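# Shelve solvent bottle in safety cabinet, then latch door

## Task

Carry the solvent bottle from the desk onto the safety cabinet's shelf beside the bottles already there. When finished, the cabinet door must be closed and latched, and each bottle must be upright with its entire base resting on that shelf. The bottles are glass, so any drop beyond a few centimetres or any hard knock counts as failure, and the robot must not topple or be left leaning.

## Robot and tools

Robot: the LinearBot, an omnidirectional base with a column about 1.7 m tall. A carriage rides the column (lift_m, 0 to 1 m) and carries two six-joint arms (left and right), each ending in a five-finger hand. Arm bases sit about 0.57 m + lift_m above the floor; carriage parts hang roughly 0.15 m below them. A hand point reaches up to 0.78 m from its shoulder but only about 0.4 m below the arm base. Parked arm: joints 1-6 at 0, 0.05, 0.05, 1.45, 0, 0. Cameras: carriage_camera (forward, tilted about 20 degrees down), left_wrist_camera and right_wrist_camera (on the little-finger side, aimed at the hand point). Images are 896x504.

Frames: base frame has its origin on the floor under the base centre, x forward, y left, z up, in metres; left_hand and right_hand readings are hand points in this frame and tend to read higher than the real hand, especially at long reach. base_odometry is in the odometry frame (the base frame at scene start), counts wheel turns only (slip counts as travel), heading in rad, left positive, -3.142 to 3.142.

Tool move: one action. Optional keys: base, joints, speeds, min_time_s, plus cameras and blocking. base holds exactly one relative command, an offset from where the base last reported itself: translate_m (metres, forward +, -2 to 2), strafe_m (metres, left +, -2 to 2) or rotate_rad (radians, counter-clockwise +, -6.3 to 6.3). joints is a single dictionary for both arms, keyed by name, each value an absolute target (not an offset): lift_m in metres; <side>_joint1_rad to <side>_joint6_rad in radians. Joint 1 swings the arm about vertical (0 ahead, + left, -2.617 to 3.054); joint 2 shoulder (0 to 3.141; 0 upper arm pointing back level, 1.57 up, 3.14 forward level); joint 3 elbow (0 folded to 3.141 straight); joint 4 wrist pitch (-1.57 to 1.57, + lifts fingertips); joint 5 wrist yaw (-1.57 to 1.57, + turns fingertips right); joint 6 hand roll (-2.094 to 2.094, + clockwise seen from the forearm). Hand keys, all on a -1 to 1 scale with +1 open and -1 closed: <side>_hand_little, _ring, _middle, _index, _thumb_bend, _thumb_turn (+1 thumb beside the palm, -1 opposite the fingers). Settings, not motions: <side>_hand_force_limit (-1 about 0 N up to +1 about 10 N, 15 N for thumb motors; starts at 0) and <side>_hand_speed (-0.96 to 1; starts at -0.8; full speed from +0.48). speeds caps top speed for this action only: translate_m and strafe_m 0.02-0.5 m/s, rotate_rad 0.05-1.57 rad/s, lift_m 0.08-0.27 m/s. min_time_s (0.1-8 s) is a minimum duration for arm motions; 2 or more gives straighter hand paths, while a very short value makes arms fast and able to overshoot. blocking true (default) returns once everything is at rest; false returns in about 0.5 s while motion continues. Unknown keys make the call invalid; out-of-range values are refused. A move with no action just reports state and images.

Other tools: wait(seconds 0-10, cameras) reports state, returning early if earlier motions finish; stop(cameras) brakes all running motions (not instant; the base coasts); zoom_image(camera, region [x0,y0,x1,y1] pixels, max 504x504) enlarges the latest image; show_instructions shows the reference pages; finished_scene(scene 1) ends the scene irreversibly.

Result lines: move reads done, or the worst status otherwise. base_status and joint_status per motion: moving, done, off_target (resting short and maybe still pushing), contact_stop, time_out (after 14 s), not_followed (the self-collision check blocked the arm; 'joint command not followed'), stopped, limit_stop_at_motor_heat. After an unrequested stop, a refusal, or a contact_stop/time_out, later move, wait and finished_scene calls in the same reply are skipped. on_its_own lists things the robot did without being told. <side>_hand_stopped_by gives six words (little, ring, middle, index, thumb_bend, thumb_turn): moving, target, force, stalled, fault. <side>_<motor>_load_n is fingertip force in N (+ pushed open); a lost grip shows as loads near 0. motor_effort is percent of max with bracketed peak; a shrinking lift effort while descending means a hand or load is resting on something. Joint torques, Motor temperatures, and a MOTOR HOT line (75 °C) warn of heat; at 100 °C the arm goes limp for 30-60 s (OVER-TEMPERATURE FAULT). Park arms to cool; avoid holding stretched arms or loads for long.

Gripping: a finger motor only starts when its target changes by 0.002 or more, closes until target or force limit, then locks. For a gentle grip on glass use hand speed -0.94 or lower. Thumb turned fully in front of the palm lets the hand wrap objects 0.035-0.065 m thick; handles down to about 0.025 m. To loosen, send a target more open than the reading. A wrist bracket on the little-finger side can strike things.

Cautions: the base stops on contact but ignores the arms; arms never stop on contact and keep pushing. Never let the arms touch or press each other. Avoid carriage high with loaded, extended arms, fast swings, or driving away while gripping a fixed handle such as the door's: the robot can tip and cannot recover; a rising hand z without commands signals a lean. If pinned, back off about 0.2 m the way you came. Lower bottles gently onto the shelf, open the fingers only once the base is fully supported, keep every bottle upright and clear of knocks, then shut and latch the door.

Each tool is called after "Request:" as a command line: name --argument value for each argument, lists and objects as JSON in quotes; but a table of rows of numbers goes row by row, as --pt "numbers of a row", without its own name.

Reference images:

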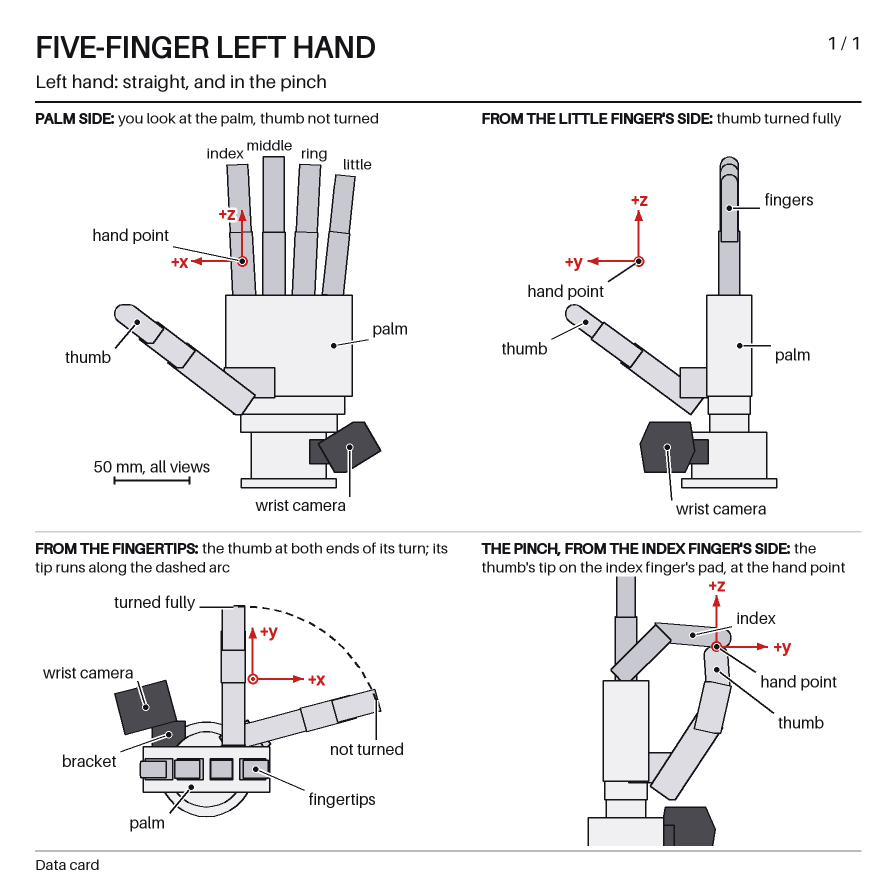

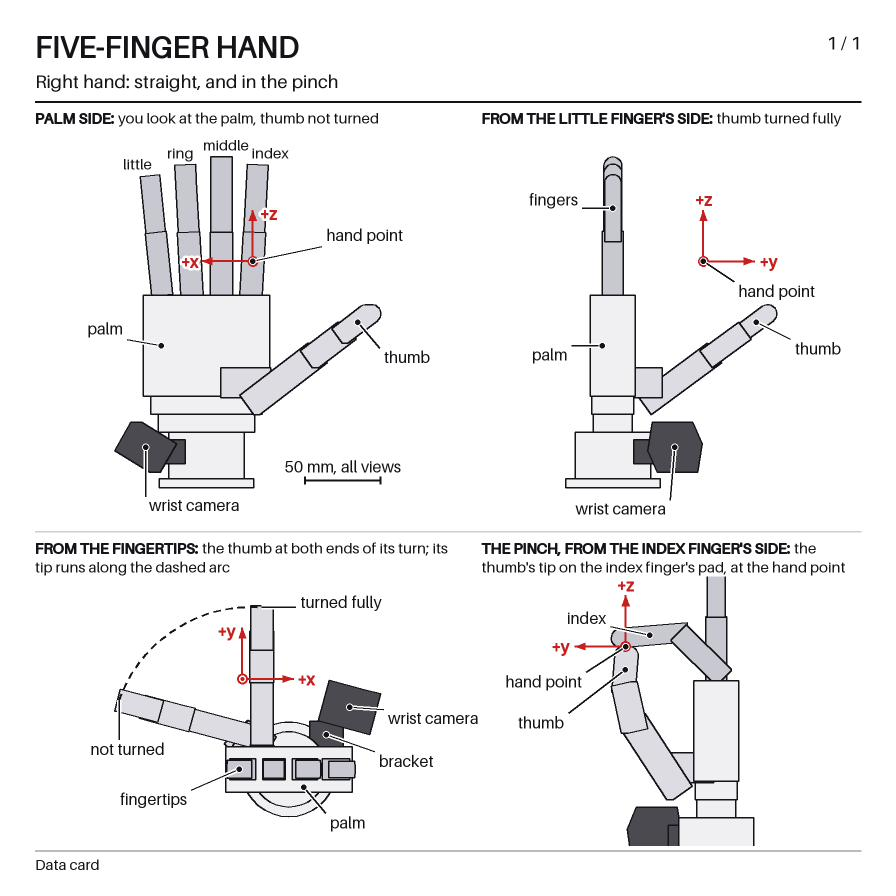

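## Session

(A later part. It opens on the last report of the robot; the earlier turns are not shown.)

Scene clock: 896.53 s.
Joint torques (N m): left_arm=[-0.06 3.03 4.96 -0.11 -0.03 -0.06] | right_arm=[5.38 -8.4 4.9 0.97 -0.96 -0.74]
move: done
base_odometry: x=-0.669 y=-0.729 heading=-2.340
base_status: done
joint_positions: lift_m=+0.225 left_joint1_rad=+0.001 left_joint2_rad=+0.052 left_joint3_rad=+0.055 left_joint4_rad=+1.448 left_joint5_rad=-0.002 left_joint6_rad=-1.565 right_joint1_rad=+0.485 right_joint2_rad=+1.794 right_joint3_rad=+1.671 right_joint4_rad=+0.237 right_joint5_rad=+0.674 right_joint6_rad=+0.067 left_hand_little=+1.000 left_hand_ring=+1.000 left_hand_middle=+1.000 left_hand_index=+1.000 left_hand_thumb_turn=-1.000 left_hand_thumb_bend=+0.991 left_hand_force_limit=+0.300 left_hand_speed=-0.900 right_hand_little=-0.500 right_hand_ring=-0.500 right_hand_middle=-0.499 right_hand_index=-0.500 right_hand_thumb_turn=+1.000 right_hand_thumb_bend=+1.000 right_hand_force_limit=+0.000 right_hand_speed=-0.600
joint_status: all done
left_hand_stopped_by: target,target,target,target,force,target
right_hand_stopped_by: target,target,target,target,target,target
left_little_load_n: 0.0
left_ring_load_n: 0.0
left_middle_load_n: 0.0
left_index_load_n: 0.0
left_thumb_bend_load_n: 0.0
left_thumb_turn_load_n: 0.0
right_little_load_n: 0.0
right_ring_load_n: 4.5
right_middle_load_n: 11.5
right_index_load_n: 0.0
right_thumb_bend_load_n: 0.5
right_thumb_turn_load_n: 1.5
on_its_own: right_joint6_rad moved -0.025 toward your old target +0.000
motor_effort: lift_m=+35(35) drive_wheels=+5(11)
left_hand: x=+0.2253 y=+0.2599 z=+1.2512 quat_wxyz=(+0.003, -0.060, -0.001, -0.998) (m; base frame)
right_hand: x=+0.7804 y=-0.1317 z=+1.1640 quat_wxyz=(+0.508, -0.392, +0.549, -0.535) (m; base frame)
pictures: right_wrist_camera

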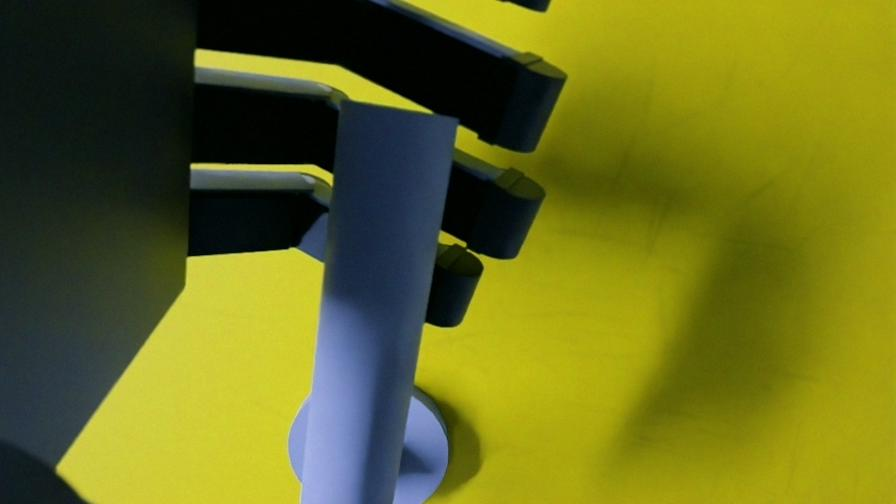

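Request:
move --base '{"translate_m": -0.04}' --speeds '{"translate_m": 0.04}' --cameras '["right_wrist_camera", "carriage_camera"]'

Scene clock: 916.17 s.
Joint torques (N m): left_arm=[-0.06 3.06 4.94 -0.09 -0.03 -0.06] | right_arm=[6.83 -8.47 4.89 0.95 -0.99 -0.82]
move: done
base_odometry: x=-0.641 y=-0.700 heading=-2.340
base_status: done
joint_positions: lift_m=+0.225 left_joint1_rad=+0.001 left_joint2_rad=+0.052 left_joint3_rad=+0.055 left_joint4_rad=+1.448 left_joint5_rad=-0.002 left_joint6_rad=-1.565 right_joint1_rad=+0.466 right_joint2_rad=+1.794 right_joint3_rad=+1.671 right_joint4_rad=+0.242 right_joint5_rad=+0.677 right_joint6_rad=+0.074 left_hand_little=+1.000 left_hand_ring=+1.000 left_hand_middle=+1.000 left_hand_index=+1.000 left_hand_thumb_turn=-1.000 left_hand_thumb_bend=+0.991 left_hand_force_limit=+0.300 left_hand_speed=-0.900 right_hand_little=-0.500 right_hand_ring=-0.499 right_hand_middle=-0.499 right_hand_index=-0.500 right_hand_thumb_turn=+1.000 right_hand_thumb_bend=+1.000 right_hand_force_limit=+0.000 right_hand_speed=-0.600
joint_status: not commanded
left_hand_stopped_by: target,target,target,target,force,target
right_hand_stopped_by: target,target,target,target,target,target
left_little_load_n: 0.0
left_ring_load_n: 0.0
left_middle_load_n: 0.0
left_index_load_n: 0.0
left_thumb_bend_load_n: 0.0
left_thumb_turn_load_n: 0.0
right_little_load_n: 0.0
right_ring_load_n: 10.5
right_middle_load_n: 8.0
right_index_load_n: 0.0
right_thumb_bend_load_n: 0.0
right_thumb_turn_load_n: 1.5
motor_effort: lift_m=+35(36) drive_wheels=+2(16)
left_hand: x=+0.2253 y=+0.2599 z=+1.2512 quat_wxyz=(+0.003, -0.060, -0.001, -0.998) (m; base frame)
right_hand: x=+0.7841 y=-0.1426 z=+1.1653 quat_wxyz=(+0.505, -0.383, +0.554, -0.539) (m; base frame)
pictures: carriage_camera, right_wrist_camera

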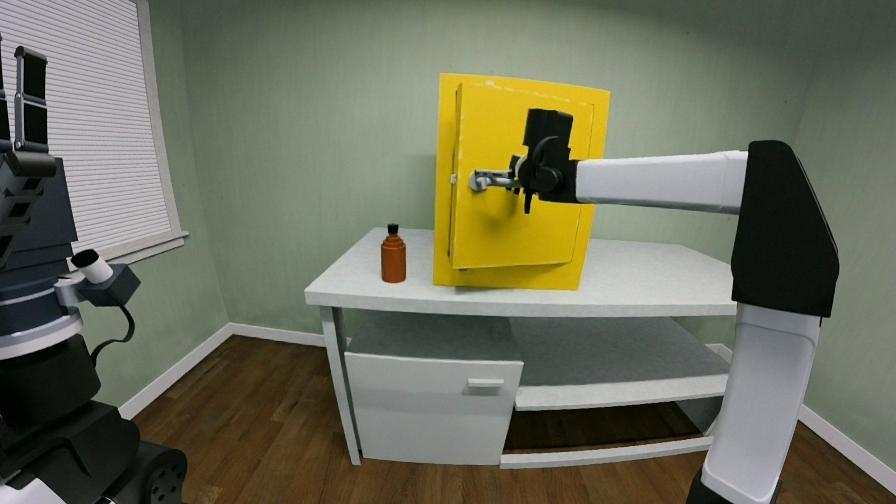

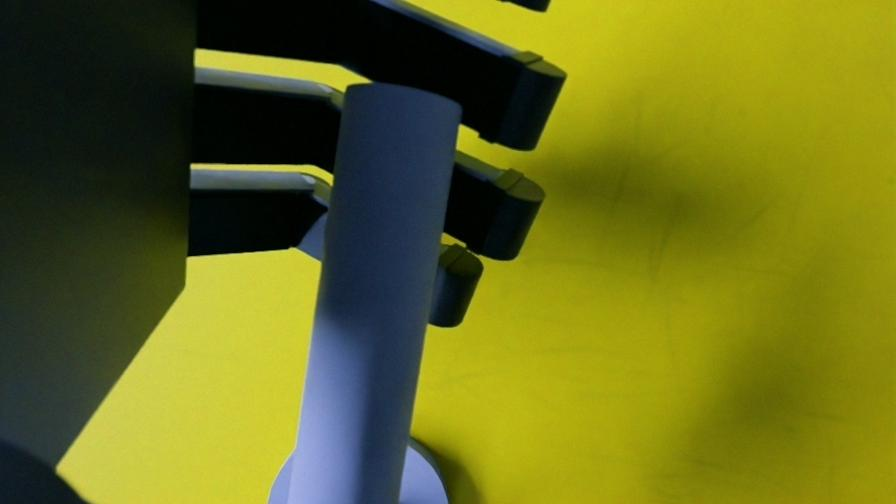

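Request:
move --base '{"strafe_m": -0.06}' --speeds '{"strafe_m": 0.04}' --joints '{"right_joint5_rad": 0.35}' --min_time_s 1.5 --cameras '["right_wrist_camera", "carriage_camera"]'

Scene clock: 921.97 s.
Joint torques (N m): left_arm=[-0.12 3.08 4.96 -0.11 -0.03 -0.06] | right_arm=[4.25 -8.57 4.97 1.04 -0.8 -0.71]
move: off_target
base_odometry: x=-0.684 y=-0.658 heading=-2.340
base_status: done
joint_positions: lift_m=+0.225 left_joint1_rad=+0.001 left_joint2_rad=+0.052 left_joint3_rad=+0.055 left_joint4_rad=+1.448 left_joint5_rad=-0.002 left_joint6_rad=-1.565 right_joint1_rad=+0.500 right_joint2_rad=+1.795 right_joint3_rad=+1.671 right_joint4_rad=+0.242 right_joint5_rad=+0.449 right_joint6_rad=+0.064 left_hand_little=+1.000 left_hand_ring=+1.000 left_hand_middle=+1.000 left_hand_index=+1.000 left_hand_thumb_turn=-1.000 left_hand_thumb_bend=+0.991 left_hand_force_limit=+0.300 left_hand_speed=-0.900 right_hand_little=-0.500 right_hand_ring=-0.499 right_hand_middle=-0.499 right_hand_index=-0.500 right_hand_thumb_turn=+1.000 right_hand_thumb_bend=+0.999 right_hand_force_limit=+0.000 right_hand_speed=-0.600
joint_status: right_joint5_rad off_target (ended at +0.449, target +0.350)
left_hand_stopped_by: target,target,target,target,force,target
right_hand_stopped_by: target,target,target,target,target,target
left_little_load_n: 0.0
left_ring_load_n: 0.0
left_middle_load_n: 0.0
left_index_load_n: 0.0
left_thumb_bend_load_n: 0.0
left_thumb_turn_load_n: 0.0
right_little_load_n: 0.0
right_ring_load_n: 4.0
right_middle_load_n: 5.0
right_index_load_n: 0.0
right_thumb_bend_load_n: -2.0
right_thumb_turn_load_n: 1.5
motor_effort: lift_m=+35(35) drive_wheels=-5(9)
left_hand: x=+0.2253 y=+0.2598 z=+1.2511 quat_wxyz=(+0.003, -0.060, -0.001, -0.998) (m; base frame)
right_hand: x=+0.7726 y=-0.0797 z=+1.1668 quat_wxyz=(+0.567, -0.457, +0.488, -0.481) (m; base frame)
pictures: carriage_camera, right_wrist_camera

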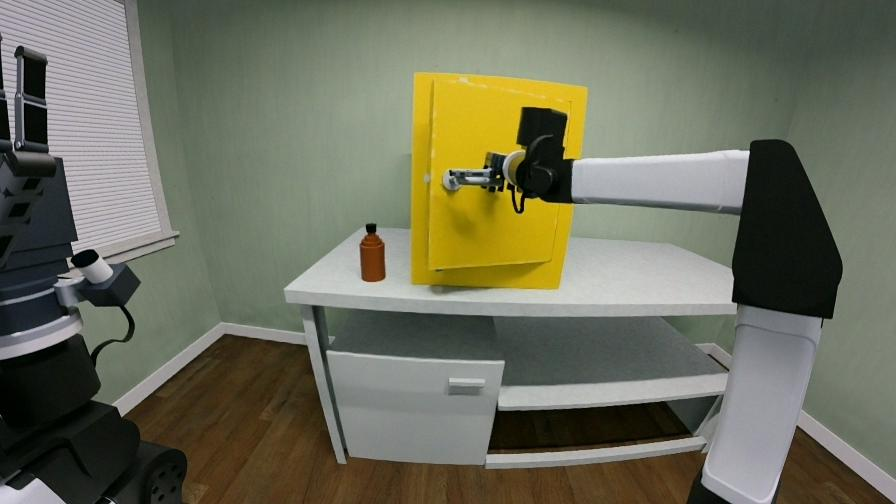

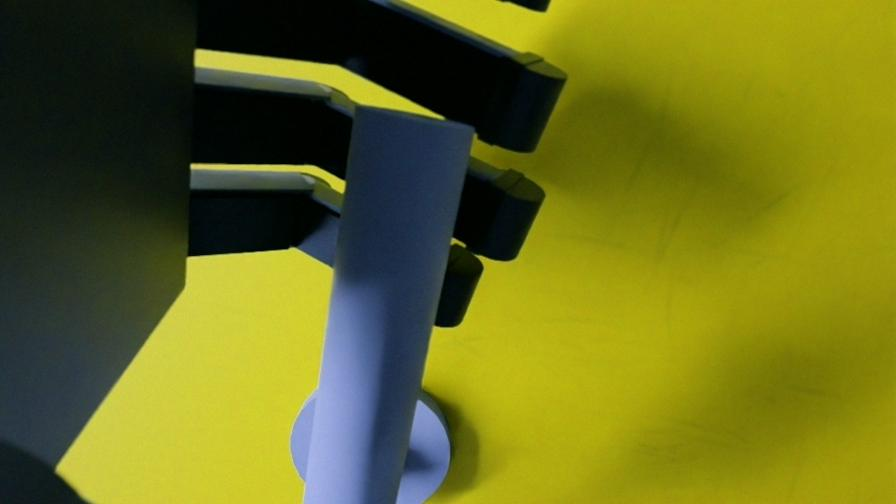

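Request:
move --base '{"translate_m": -0.06}' --speeds '{"translate_m": 0.05}'

Request:
move --base '{"strafe_m": -0.06}' --speeds '{"strafe_m": 0.04}' --joints '{"right_joint5_rad": 0.15}' --min_time_s 1.5 --cameras '["right_wrist_camera", "carriage_camera"]'

Scene clock: 927.80 s.
Joint torques (N m): left_arm=[-0.06 3.03 4.97 -0.11 -0.03 -0.06] | right_arm=[8.39 -10.81 5.01 0.55 -0.69 -0.87]
move: done
base_odometry: x=-0.643 y=-0.615 heading=-2.340
base_status: done
joint_positions: lift_m=+0.225 left_joint1_rad=+0.001 left_joint2_rad=+0.052 left_joint3_rad=+0.055 left_joint4_rad=+1.448 left_joint5_rad=-0.002 left_joint6_rad=-1.565 right_joint1_rad=+0.445 right_joint2_rad=+1.815 right_joint3_rad=+1.671 right_joint4_rad=+0.290 right_joint5_rad=+0.434 right_joint6_rad=+0.078 left_hand_little=+1.000 left_hand_ring=+1.000 left_hand_middle=+1.000 left_hand_index=+1.000 left_hand_thumb_turn=-1.000 left_hand_thumb_bend=+0.991 left_hand_force_limit=+0.300 left_hand_speed=-0.900 right_hand_little=-0.500 right_hand_ring=-0.498 right_hand_middle=-0.498 right_hand_index=-0.500 right_hand_thumb_turn=+1.000 right_hand_thumb_bend=+1.000 right_hand_force_limit=+0.000 right_hand_speed=-0.600
joint_status: not commanded
left_hand_stopped_by: target,target,target,target,force,target
right_hand_stopped_by: target,target,target,target,target,target
left_little_load_n: 0.0
left_ring_load_n: 0.0
left_middle_load_n: 0.0
left_index_load_n: 0.0
left_thumb_bend_load_n: 0.0
left_thumb_turn_load_n: 0.0
right_little_load_n: 0.0
right_ring_load_n: 19.5
right_middle_load_n: 23.5
right_index_load_n: 0.0
right_thumb_bend_load_n: 1.0
right_thumb_turn_load_n: 1.5
motor_effort: lift_m=+35(36) drive_wheels=+8(12)
left_hand: x=+0.2252 y=+0.2598 z=+1.2511 quat_wxyz=(+0.003, -0.060, -0.001, -0.998) (m; base frame)
right_hand: x=+0.7901 y=-0.1036 z=+1.1685 quat_wxyz=(+0.570, -0.434, +0.496, -0.491) (m; base frame)
pictures: none

Scene clock: 929.77 s.
Joint torques (N m): left_arm=[-0.09 3.06 5.01 -0.11 -0.05 -0.06] | right_arm=[5.33 -10.81 4.93 0.61 -1.24 -0.78]
move: off_target
base_odometry: x=-0.686 y=-0.573 heading=-2.340
base_status: done
joint_positions: lift_m=+0.225 left_joint1_rad=+0.001 left_joint2_rad=+0.052 left_joint3_rad=+0.055 left_joint4_rad=+1.448 left_joint5_rad=-0.001 left_joint6_rad=-1.565 right_joint1_rad=+0.487 right_joint2_rad=+1.815 right_joint3_rad=+1.671 right_joint4_rad=+0.290 right_joint5_rad=+0.296 right_joint6_rad=+0.070 left_hand_little=+1.000 left_hand_ring=+1.000 left_hand_middle=+1.000 left_hand_index=+1.000 left_hand_thumb_turn=-1.000 left_hand_thumb_bend=+0.991 left_hand_force_limit=+0.300 left_hand_speed=-0.900 right_hand_little=-0.500 right_hand_ring=-0.499 right_hand_middle=-0.500 right_hand_index=-0.500 right_hand_thumb_turn=+1.000 right_hand_thumb_bend=+0.999 right_hand_force_limit=+0.000 right_hand_speed=-0.600
joint_status: right_joint5_rad off_target (ended at +0.296, target +0.150)
left_hand_stopped_by: target,target,target,target,force,target
right_hand_stopped_by: target,target,target,target,target,target
left_little_load_n: 0.0
left_ring_load_n: 0.0
left_middle_load_n: 0.0
left_index_load_n: 0.0
left_thumb_bend_load_n: 0.5
left_thumb_turn_load_n: 0.0
right_little_load_n: 0.0
right_ring_load_n: 7.0
right_middle_load_n: 2.5
right_index_load_n: 0.0
right_thumb_bend_load_n: -3.0
right_thumb_turn_load_n: 1.5
motor_effort: lift_m=+35(35) drive_wheels=-5(13)
left_hand: x=+0.2252 y=+0.2596 z=+1.2511 quat_wxyz=(+0.003, -0.060, +0.000, -0.998) (m; base frame)
right_hand: x=+0.7727 y=-0.0549 z=+1.1688 quat_wxyz=(+0.607, -0.481, +0.446, -0.448) (m; base frame)
pictures: carriage_camera, right_wrist_camera

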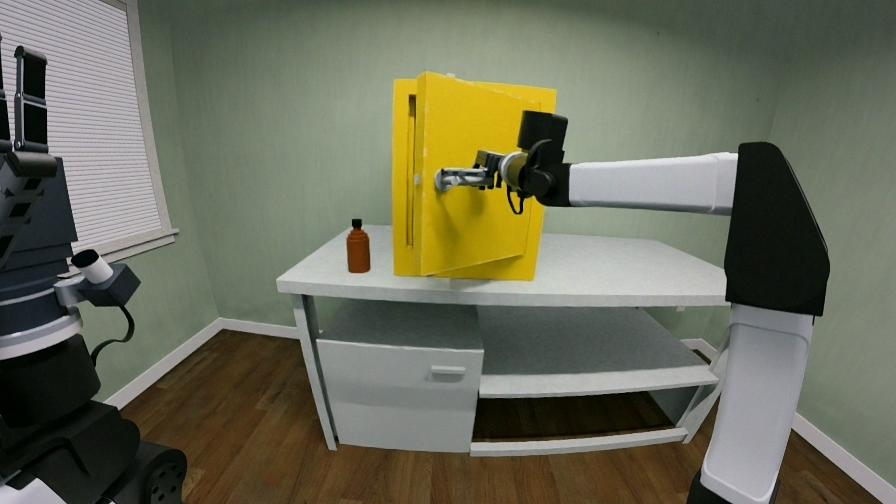

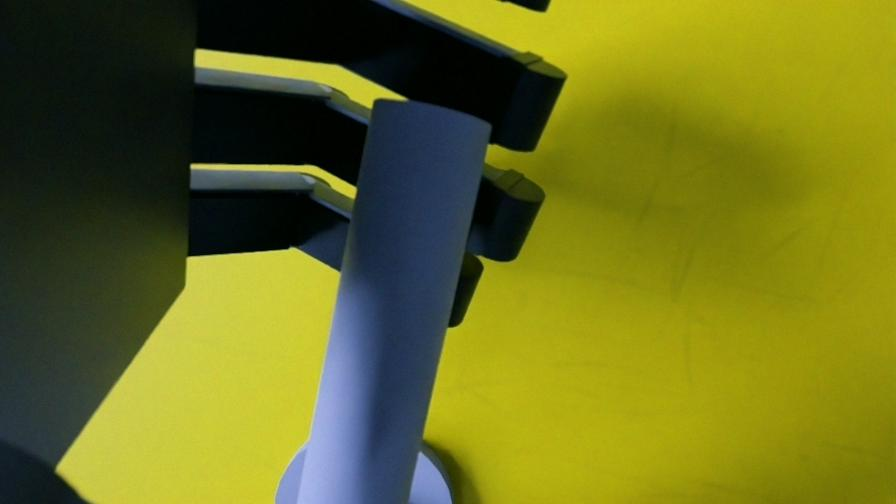

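Request:
move --base '{"strafe_m": -0.05}' --speeds '{"strafe_m": 0.04}' --joints '{"right_joint5_rad": -0.05}' --min_time_s 1.5

Request:
move --joints '{"right_joint2_rad": 1.60, "right_joint3_rad": 1.45, "right_joint5_rad": -0.15}' --min_time_s 2 --cameras '["right_wrist_camera", "carriage_camera"]'

Scene clock: 943.63 s.
Joint torques (N m): left_arm=[-0.06 3.03 4.96 -0.12 -0.04 -0.06] | right_arm=[4.6 -10.77 5.07 0.59 -1.37 -0.8]
Motor temperatures (°C): left_arm=[29 35 35 35 26 26] | right_arm=[32 40 37 36 31 28]
move: off_target
base_odometry: x=-0.721 y=-0.538 heading=-2.341
base_status: done
joint_positions: lift_m=+0.225 left_joint1_rad=+0.001 left_joint2_rad=+0.052 left_joint3_rad=+0.055 left_joint4_rad=+1.448 left_joint5_rad=-0.001 left_joint6_rad=-1.565 right_joint1_rad=+0.496 right_joint2_rad=+1.815 right_joint3_rad=+1.671 right_joint4_rad=+0.295 right_joint5_rad=+0.113 right_joint6_rad=+0.072 left_hand_little=+1.000 left_hand_ring=+1.000 left_hand_middle=+1.000 left_hand_index=+1.000 left_hand_thumb_turn=-1.000 left_hand_thumb_bend=+0.991 left_hand_force_limit=+0.300 left_hand_speed=-0.900 right_hand_little=-0.500 right_hand_ring=-0.499 right_hand_middle=-0.500 right_hand_index=-0.500 right_hand_thumb_turn=+1.000 right_hand_thumb_bend=+0.999 right_hand_force_limit=+0.000 right_hand_speed=-0.600
joint_status: right_joint5_rad off_target (ended at +0.113, target -0.050)
left_hand_stopped_by: target,target,target,target,force,target
right_hand_stopped_by: target,target,target,target,target,target
left_little_load_n: 0.5
left_ring_load_n: 0.0
left_middle_load_n: 0.0
left_index_load_n: 0.0
left_thumb_bend_load_n: 0.0
left_thumb_turn_load_n: 0.0
right_little_load_n: 0.0
right_ring_load_n: 8.5
right_middle_load_n: 3.5
right_index_load_n: 0.0
right_thumb_bend_load_n: -2.0
right_thumb_turn_load_n: 2.0
motor_effort: lift_m=+35(36) drive_wheels=-4(12)
left_hand: x=+0.2252 y=+0.2596 z=+1.2511 quat_wxyz=(+0.003, -0.060, +0.000, -0.998) (m; base frame)
right_hand: x=+0.7540 y=-0.0176 z=+1.1704 quat_wxyz=(+0.646, -0.524, +0.389, -0.396) (m; base frame)
pictures: none

Scene clock: 945.93 s.
Joint torques (N m): left_arm=[-0.03 3.04 4.97 -0.11 -0.05 -0.06] | right_arm=[7.42 -16.51 2.09 -0.04 -1.89 -0.95]
move: off_target
base_odometry: x=-0.721 y=-0.538 heading=-2.341
base_status: not commanded
joint_positions: lift_m=+0.225 left_joint1_rad=+0.001 left_joint2_rad=+0.052 left_joint3_rad=+0.055 left_joint4_rad=+1.448 left_joint5_rad=-0.001 left_joint6_rad=-1.565 right_joint1_rad=+0.459 right_joint2_rad=+1.685 right_joint3_rad=+1.496 right_joint4_rad=+0.359 right_joint5_rad=+0.071 right_joint6_rad=+0.086 left_hand_little=+1.000 left_hand_ring=+1.000 left_hand_middle=+1.000 left_hand_index=+1.000 left_hand_thumb_turn=-1.000 left_hand_thumb_bend=+0.991 left_hand_force_limit=+0.300 left_hand_speed=-0.900 right_hand_little=-0.500 right_hand_ring=-0.498 right_hand_middle=-0.498 right_hand_index=-0.500 right_hand_thumb_turn=+1.000 right_hand_thumb_bend=+1.000 right_hand_force_limit=+0.000 right_hand_speed=-0.600
joint_status: right_joint5_rad off_target (ended at +0.071, target -0.150); the others done
left_hand_stopped_by: target,target,target,target,force,target
right_hand_stopped_by: target,target,target,target,target,target
left_little_load_n: 0.0
left_ring_load_n: 0.0
left_middle_load_n: 0.0
left_index_load_n: 0.0
left_thumb_bend_load_n: 0.0
left_thumb_turn_load_n: 0.0
right_little_load_n: 0.0
right_ring_load_n: 26.5
right_middle_load_n: 19.5
right_index_load_n: 0.0
right_thumb_bend_load_n: 0.0
right_thumb_turn_load_n: 2.5
motor_effort: lift_m=+35(35) drive_wheels=-4(5)
left_hand: x=+0.2252 y=+0.2596 z=+1.2511 quat_wxyz=(+0.003, -0.060, +0.000, -0.998) (m; base frame)
right_hand: x=+0.7306 y=-0.0437 z=+1.1709 quat_wxyz=(+0.655, -0.517, +0.386, -0.395) (m; base frame)
pictures: carriage_camera, right_wrist_camera

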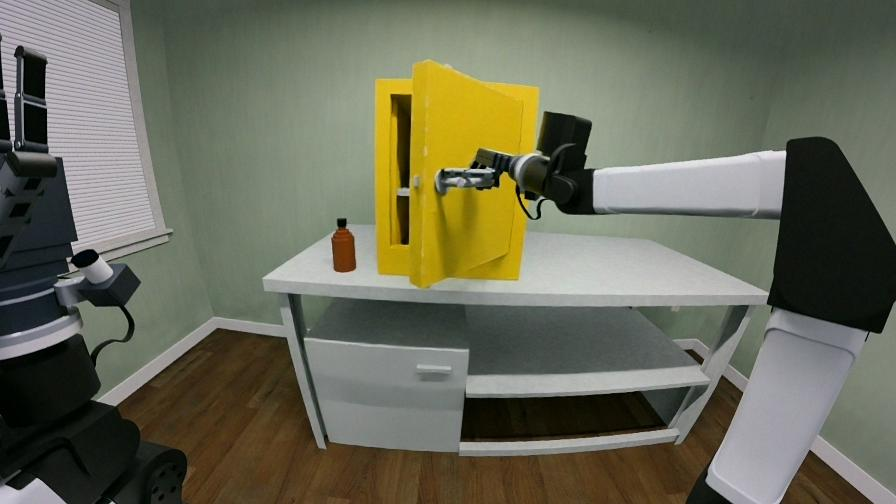

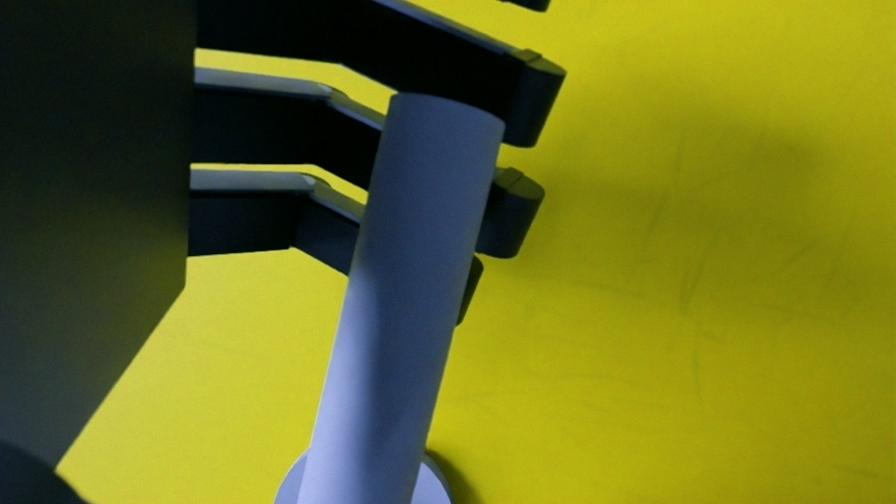

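Request:
zoom_image --camera "carriage_camera" --region '[365, 60, 465, 290]'

Scaled by 2.191 from the camera's 896x504 image, which has a finer 1280x720 frame.

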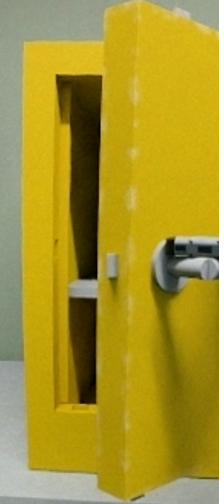

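Request:
move --base '{"strafe_m": -0.07}' --speeds '{"strafe_m": 0.04}' --joints '{"right_joint5_rad": -0.35}' --min_time_s 1.7 --cameras '["right_wrist_camera", "carriage_camera"]'

Scene clock: 954.83 s.
Joint torques (N m): left_arm=[-0.06 3.04 4.96 -0.12 -0.03 -0.06] | right_arm=[7.3 -16.18 2.28 -0.06 -1.98 -1.3]
move: off_target
base_odometry: x=-0.772 y=-0.490 heading=-2.341
base_status: done
joint_positions: lift_m=+0.225 left_joint1_rad=+0.001 left_joint2_rad=+0.052 left_joint3_rad=+0.055 left_joint4_rad=+1.448 left_joint5_rad=-0.001 left_joint6_rad=-1.565 right_joint1_rad=+0.459 right_joint2_rad=+1.683 right_joint3_rad=+1.494 right_joint4_rad=+0.359 right_joint5_rad=-0.117 right_joint6_rad=+0.115 left_hand_little=+1.000 left_hand_ring=+1.000 left_hand_middle=+1.000 left_hand_index=+1.000 left_hand_thumb_turn=-1.000 left_hand_thumb_bend=+0.991 left_hand_force_limit=+0.300 left_hand_speed=-0.900 right_hand_little=-0.500 right_hand_ring=-0.497 right_hand_middle=-0.498 right_hand_index=-0.500 right_hand_thumb_turn=+1.000 right_hand_thumb_bend=+1.000 right_hand_force_limit=+0.000 right_hand_speed=-0.600
joint_status: right_joint5_rad off_target (ended at -0.117, target -0.350)
left_hand_stopped_by: target,target,target,target,force,target
right_hand_stopped_by: target,target,target,target,target,target
left_little_load_n: 0.0
left_ring_load_n: 0.0
left_middle_load_n: 0.0
left_index_load_n: 0.0
left_thumb_bend_load_n: 0.0
left_thumb_turn_load_n: 0.0
right_little_load_n: 0.0
right_ring_load_n: 28.0
right_middle_load_n: 23.0
right_index_load_n: 0.0
right_thumb_bend_load_n: 0.0
right_thumb_turn_load_n: 3.0
motor_effort: lift_m=+35(36) drive_wheels=-1(11)
left_hand: x=+0.2252 y=+0.2596 z=+1.2511 quat_wxyz=(+0.003, -0.060, +0.000, -0.998) (m; base frame)
right_hand: x=+0.7061 y=-0.0135 z=+1.1712 quat_wxyz=(+0.689, -0.552, +0.334, -0.332) (m; base frame)
pictures: carriage_camera, right_wrist_camera

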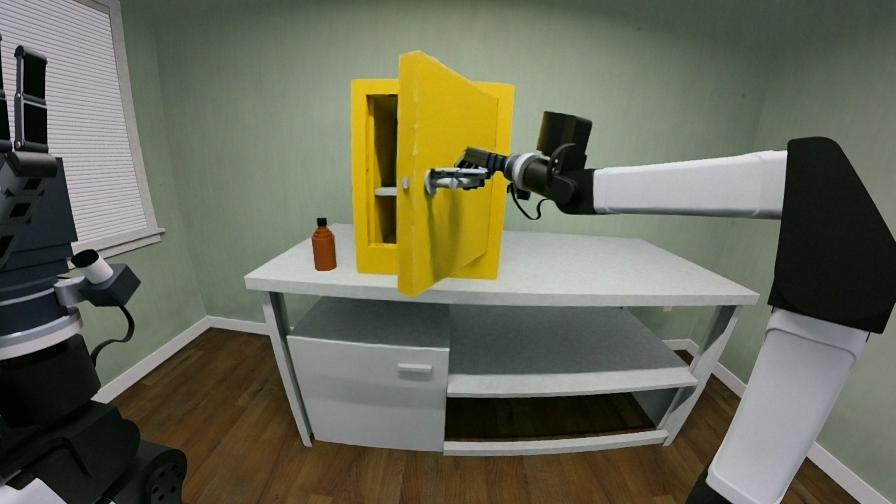

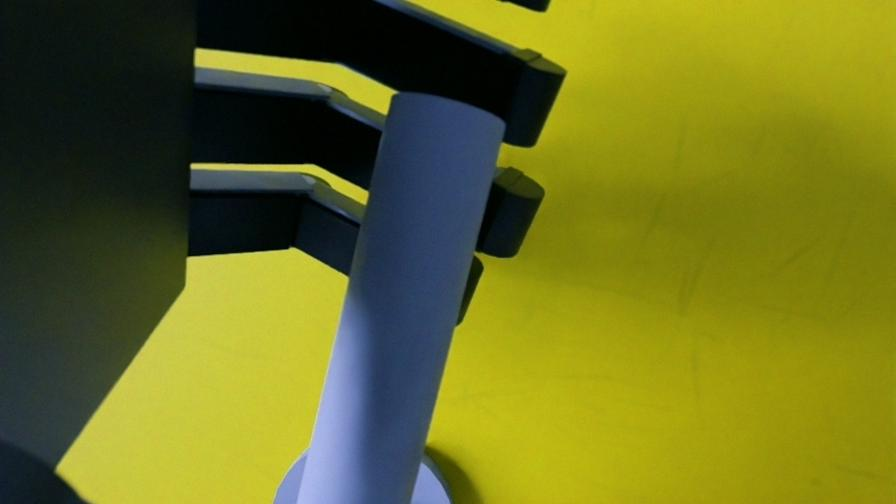

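Request:
move --base '{"strafe_m": -0.08}' --speeds '{"strafe_m": 0.04}' --joints '{"right_joint5_rad": -0.6}' --min_time_s 2

Request:
move --base '{"strafe_m": -0.06}' --speeds '{"strafe_m": 0.04}' --joints '{"right_joint5_rad": -0.8}' --min_time_s 2 --cameras '["right_wrist_camera", "carriage_camera"]'

Scene clock: 964.33 s.
Joint torques (N m): left_arm=[-0.03 3.04 4.97 -0.11 -0.07 -0.06] | right_arm=[7.36 -16.23 2.17 -0.18 -2.81 -1.46]
Motor temperatures (°C): left_arm=[29 35 35 34 26 26] | right_arm=[34 49 35 34 36 28]
move: off_target
base_odometry: x=-0.829 y=-0.434 heading=-2.341
base_status: done
joint_positions: lift_m=+0.225 left_joint1_rad=+0.000 left_joint2_rad=+0.052 left_joint3_rad=+0.055 left_joint4_rad=+1.448 left_joint5_rad=+0.000 left_joint6_rad=-1.565 right_joint1_rad=+0.459 right_joint2_rad=+1.683 right_joint3_rad=+1.494 right_joint4_rad=+0.368 right_joint5_rad=-0.275 right_joint6_rad=+0.129 left_hand_little=+1.000 left_hand_ring=+1.000 left_hand_middle=+1.000 left_hand_index=+1.000 left_hand_thumb_turn=-1.000 left_hand_thumb_bend=+0.991 left_hand_force_limit=+0.300 left_hand_speed=-0.900 right_hand_little=-0.500 right_hand_ring=-0.369 right_hand_middle=-0.346 right_hand_index=-0.499 right_hand_thumb_turn=+1.000 right_hand_thumb_bend=+0.999 right_hand_force_limit=+0.000 right_hand_speed=-0.600
joint_status: right_joint5_rad off_target (ended at -0.275, target -0.600)
left_hand_stopped_by: target,target,target,target,force,target
right_hand_stopped_by: target,target,target,target,target,target
left_little_load_n: 0.0
left_ring_load_n: 0.5
left_middle_load_n: 0.0
left_index_load_n: -0.5
left_thumb_bend_load_n: 0.0
left_thumb_turn_load_n: 0.0
right_little_load_n: 0.0
right_ring_load_n: 28.0
right_middle_load_n: 29.0
right_index_load_n: 7.0
right_thumb_bend_load_n: -4.5
right_thumb_turn_load_n: 3.0
motor_effort: lift_m=+35(35) drive_wheels=+2(12)
left_hand: x=+0.2252 y=+0.2595 z=+1.2510 quat_wxyz=(+0.003, -0.060, +0.000, -0.998) (m; base frame)
right_hand: x=+0.6825 y=+0.0078 z=+1.1719 quat_wxyz=(+0.712, -0.578, +0.284, -0.281) (m; base frame)
pictures: none

Scene clock: 966.63 s.
Joint torques (N m): left_arm=[-0.02 3.04 4.97 -0.11 -0.06 -0.06] | right_arm=[7.3 -17.81 1.74 -0.49 -3.82 -1.59]
move: off_target
base_odometry: x=-0.872 y=-0.392 heading=-2.340
base_status: done
joint_positions: lift_m=+0.225 left_joint1_rad=+0.000 left_joint2_rad=+0.052 left_joint3_rad=+0.055 left_joint4_rad=+1.448 left_joint5_rad=+0.001 left_joint6_rad=-1.565 right_joint1_rad=+0.460 right_joint2_rad=+1.697 right_joint3_rad=+1.499 right_joint4_rad=+0.396 right_joint5_rad=-0.361 right_joint6_rad=+0.140 left_hand_little=+1.000 left_hand_ring=+1.000 left_hand_middle=+1.000 left_hand_index=+1.000 left_hand_thumb_turn=-1.000 left_hand_thumb_bend=+0.991 left_hand_force_limit=+0.300 left_hand_speed=-0.900 right_hand_little=-0.500 right_hand_ring=-0.215 right_hand_middle=-0.166 right_hand_index=-0.412 right_hand_thumb_turn=+1.000 right_hand_thumb_bend=+0.997 right_hand_force_limit=+0.000 right_hand_speed=-0.600
joint_status: right_joint5_rad off_target (ended at -0.361, target -0.800)
left_hand_stopped_by: target,target,target,target,force,target
right_hand_stopped_by: target,target,target,target,target,target
left_little_load_n: -0.5
left_ring_load_n: 0.0
left_middle_load_n: 0.0
left_index_load_n: 0.0
left_thumb_bend_load_n: 0.0
left_thumb_turn_load_n: 0.0
right_little_load_n: 0.0
right_ring_load_n: 28.0
right_middle_load_n: 29.0
right_index_load_n: 27.5
right_thumb_bend_load_n: -7.0
right_thumb_turn_load_n: 2.5
motor_effort: lift_m=+35(35) drive_wheels=+7(19)
left_hand: x=+0.2252 y=+0.2594 z=+1.2510 quat_wxyz=(+0.003, -0.060, +0.000, -0.998) (m; base frame)
right_hand: x=+0.6715 y=+0.0198 z=+1.1727 quat_wxyz=(+0.726, -0.587, +0.252, -0.255) (m; base frame)
pictures: carriage_camera, right_wrist_camera

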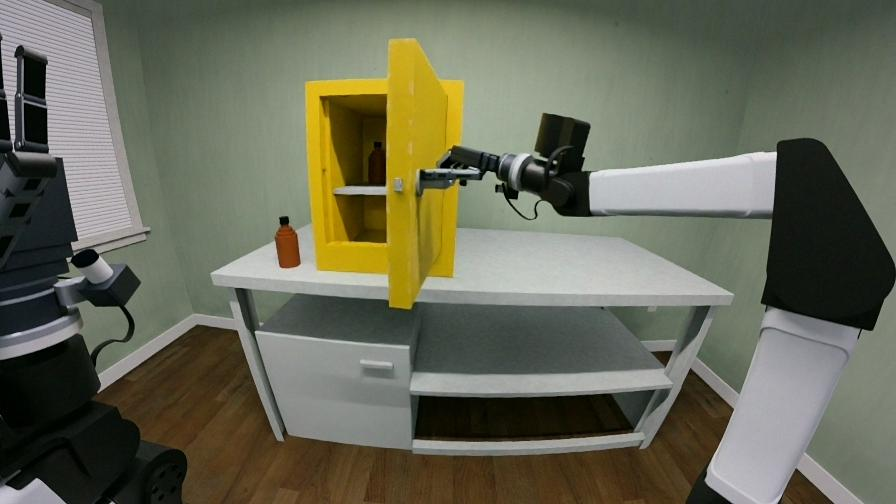

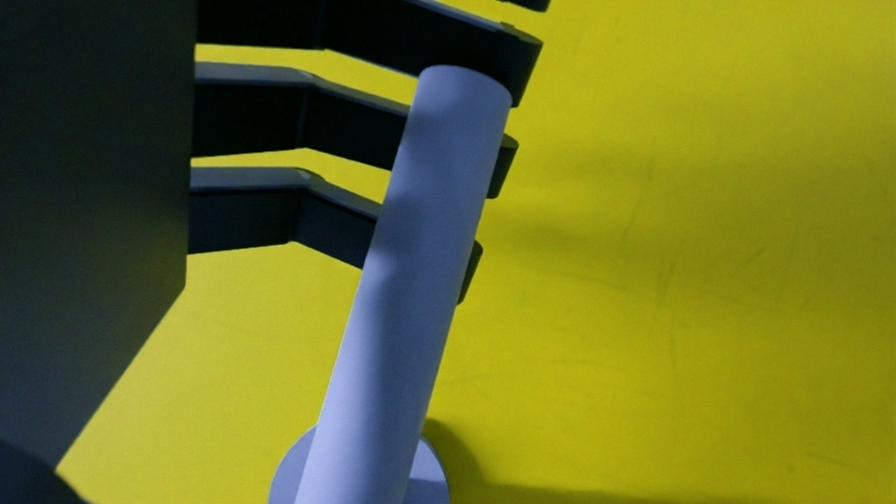

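Request:
zoom_image --camera "carriage_camera" --region '[290, 30, 490, 320]'

Scaled by 1.738 from the camera's 896x504 image, which has a finer 1280x720 frame.

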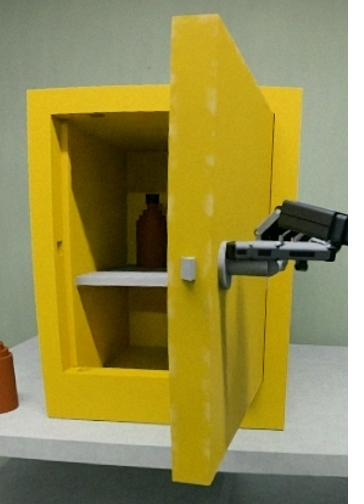

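Request:
move --base '{"strafe_m": 0.03}' --speeds '{"strafe_m": 0.04}' --joints '{"right_joint5_rad": -0.65}'

Request:
move --base '{"translate_m": 0.045}' --speeds '{"translate_m": 0.03}' --joints '{"right_joint1_rad": 0.60, "right_joint2_rad": 1.5, "right_joint3_rad": 1.34, "right_joint4_rad": 0.15, "right_joint5_rad": -0.6}' --min_time_s 1.8 --cameras '["right_wrist_camera", "carriage_camera"]'

Scene clock: 986.10 s.
Joint torques (N m): left_arm=[-0.03 3.03 4.97 -0.12 -0.06 -0.06] | right_arm=[6.5 -15.98 1.83 -0.04 -3.08 -1.14]
Motor temperatures (°C): left_arm=[29 35 34 34 26 26] | right_arm=[35 53 34 34 54 30]
move: off_target
base_odometry: x=-0.850 y=-0.413 heading=-2.340
base_status: done
joint_positions: lift_m=+0.225 left_joint1_rad=+0.000 left_joint2_rad=+0.052 left_joint3_rad=+0.055 left_joint4_rad=+1.448 left_joint5_rad=+0.001 left_joint6_rad=-1.565 right_joint1_rad=+0.472 right_joint2_rad=+1.681 right_joint3_rad=+1.499 right_joint4_rad=+0.354 right_joint5_rad=-0.293 right_joint6_rad=+0.100 left_hand_little=+1.000 left_hand_ring=+1.000 left_hand_middle=+1.000 left_hand_index=+1.000 left_hand_thumb_turn=-1.000 left_hand_thumb_bend=+0.991 left_hand_force_limit=+0.300 left_hand_speed=-0.900 right_hand_little=-0.500 right_hand_ring=-0.217 right_hand_middle=-0.169 right_hand_index=-0.414 right_hand_thumb_turn=+1.000 right_hand_thumb_bend=+1.000 right_hand_force_limit=+0.000 right_hand_speed=-0.600
joint_status: right_joint5_rad off_target (ended at -0.293, target -0.650)
left_hand_stopped_by: target,target,target,target,force,target
right_hand_stopped_by: target,target,target,target,target,target
left_little_load_n: 0.0
left_ring_load_n: 0.0
left_middle_load_n: 0.0
left_index_load_n: 0.0
left_thumb_bend_load_n: 0.0
left_thumb_turn_load_n: 0.0
right_little_load_n: 0.0
right_ring_load_n: 15.0
right_middle_load_n: 7.0
right_index_load_n: 13.0
right_thumb_bend_load_n: 0.0
right_thumb_turn_load_n: 3.0
on_its_own: right_joint6_rad moved -0.040 toward your old target +0.000
motor_effort: lift_m=+35(35) drive_wheels=+2(9)
left_hand: x=+0.2252 y=+0.2594 z=+1.2510 quat_wxyz=(+0.003, -0.060, +0.000, -0.998) (m; base frame)
right_hand: x=+0.6760 y=+0.0143 z=+1.1706 quat_wxyz=(+0.710, -0.589, +0.267, -0.280) (m; base frame)
pictures: none

Scene clock: 988.20 s.
Joint torques (N m): left_arm=[-0.01 3.07 4.97 -0.12 -0.06 -0.06] | right_arm=[5.9 -12.05 2.15 0.21 -2.6 -0.67]
move: off_target
base_odometry: x=-0.882 y=-0.445 heading=-2.341
base_status: done
joint_positions: lift_m=+0.225 left_joint1_rad=+0.000 left_joint2_rad=+0.052 left_joint3_rad=+0.055 left_joint4_rad=+1.449 left_joint5_rad=+0.001 left_joint6_rad=-1.565 right_joint1_rad=+0.519 right_joint2_rad=+1.552 right_joint3_rad=+1.386 right_joint4_rad=+0.327 right_joint5_rad=-0.298 right_joint6_rad=+0.059 left_hand_little=+1.000 left_hand_ring=+1.000 left_hand_middle=+1.000 left_hand_index=+1.000 left_hand_thumb_turn=-1.000 left_hand_thumb_bend=+0.991 left_hand_force_limit=+0.300 left_hand_speed=-0.900 right_hand_little=-0.500 right_hand_ring=-0.218 right_hand_middle=-0.170 right_hand_index=-0.415 right_hand_thumb_turn=+1.000 right_hand_thumb_bend=+0.999 right_hand_force_limit=+0.000 right_hand_speed=-0.600
joint_status: right_joint1_rad off_target (ended at +0.519, target +0.600); right_joint4_rad off_target (ended at +0.327, target +0.150); right_joint5_rad off_target (ended at -0.298, target -0.600); the others done
left_hand_stopped_by: target,target,target,target,force,target
right_hand_stopped_by: target,target,target,target,target,target
left_little_load_n: 0.0
left_ring_load_n: 0.0
left_middle_load_n: 0.0
left_index_load_n: 0.5
left_thumb_bend_load_n: 0.0
left_thumb_turn_load_n: 0.0
right_little_load_n: 0.0
right_ring_load_n: 11.5
right_middle_load_n: 0.0
right_index_load_n: 6.5
right_thumb_bend_load_n: -2.0
right_thumb_turn_load_n: 2.5
on_its_own: right_joint6_rad moved -0.041 toward your old target +0.000
motor_effort: lift_m=+35(35) drive_wheels=-12(15)
left_hand: x=+0.2251 y=+0.2594 z=+1.2510 quat_wxyz=(+0.003, -0.060, +0.000, -0.998) (m; base frame)
right_hand: x=+0.6312 y=+0.0171 z=+1.1719 quat_wxyz=(+0.708, -0.604, +0.242, -0.274) (m; base frame)
pictures: carriage_camera, right_wrist_camera

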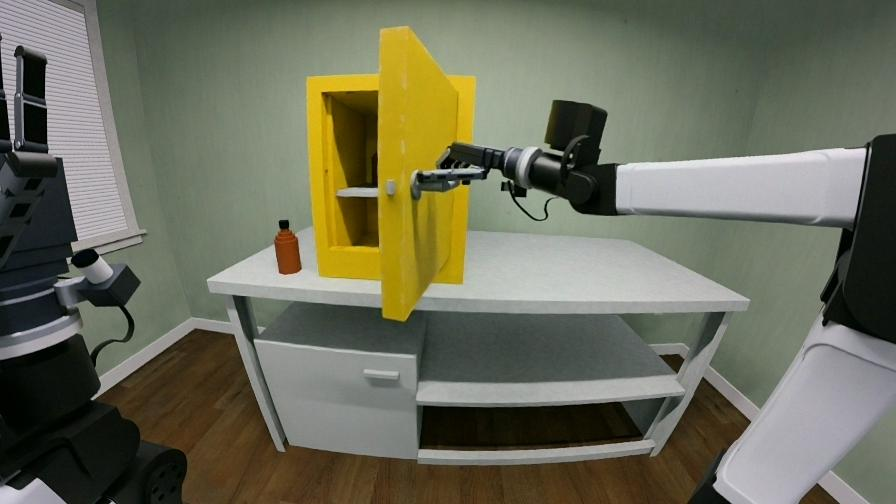

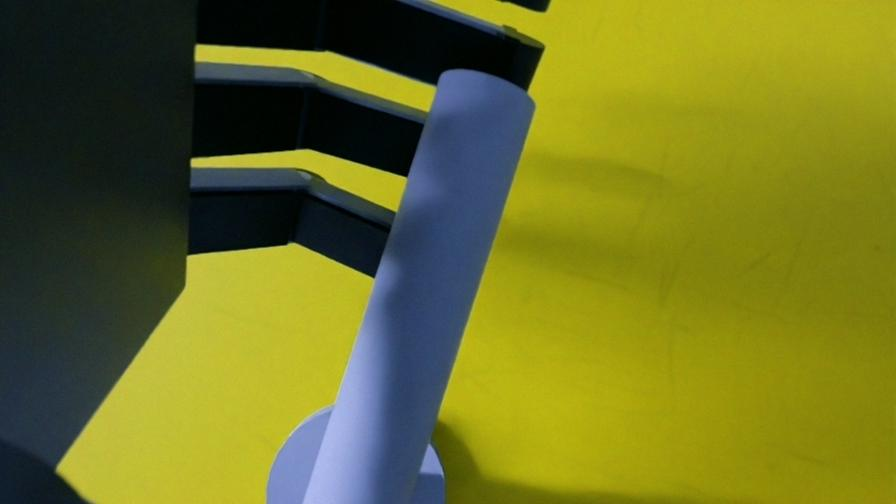

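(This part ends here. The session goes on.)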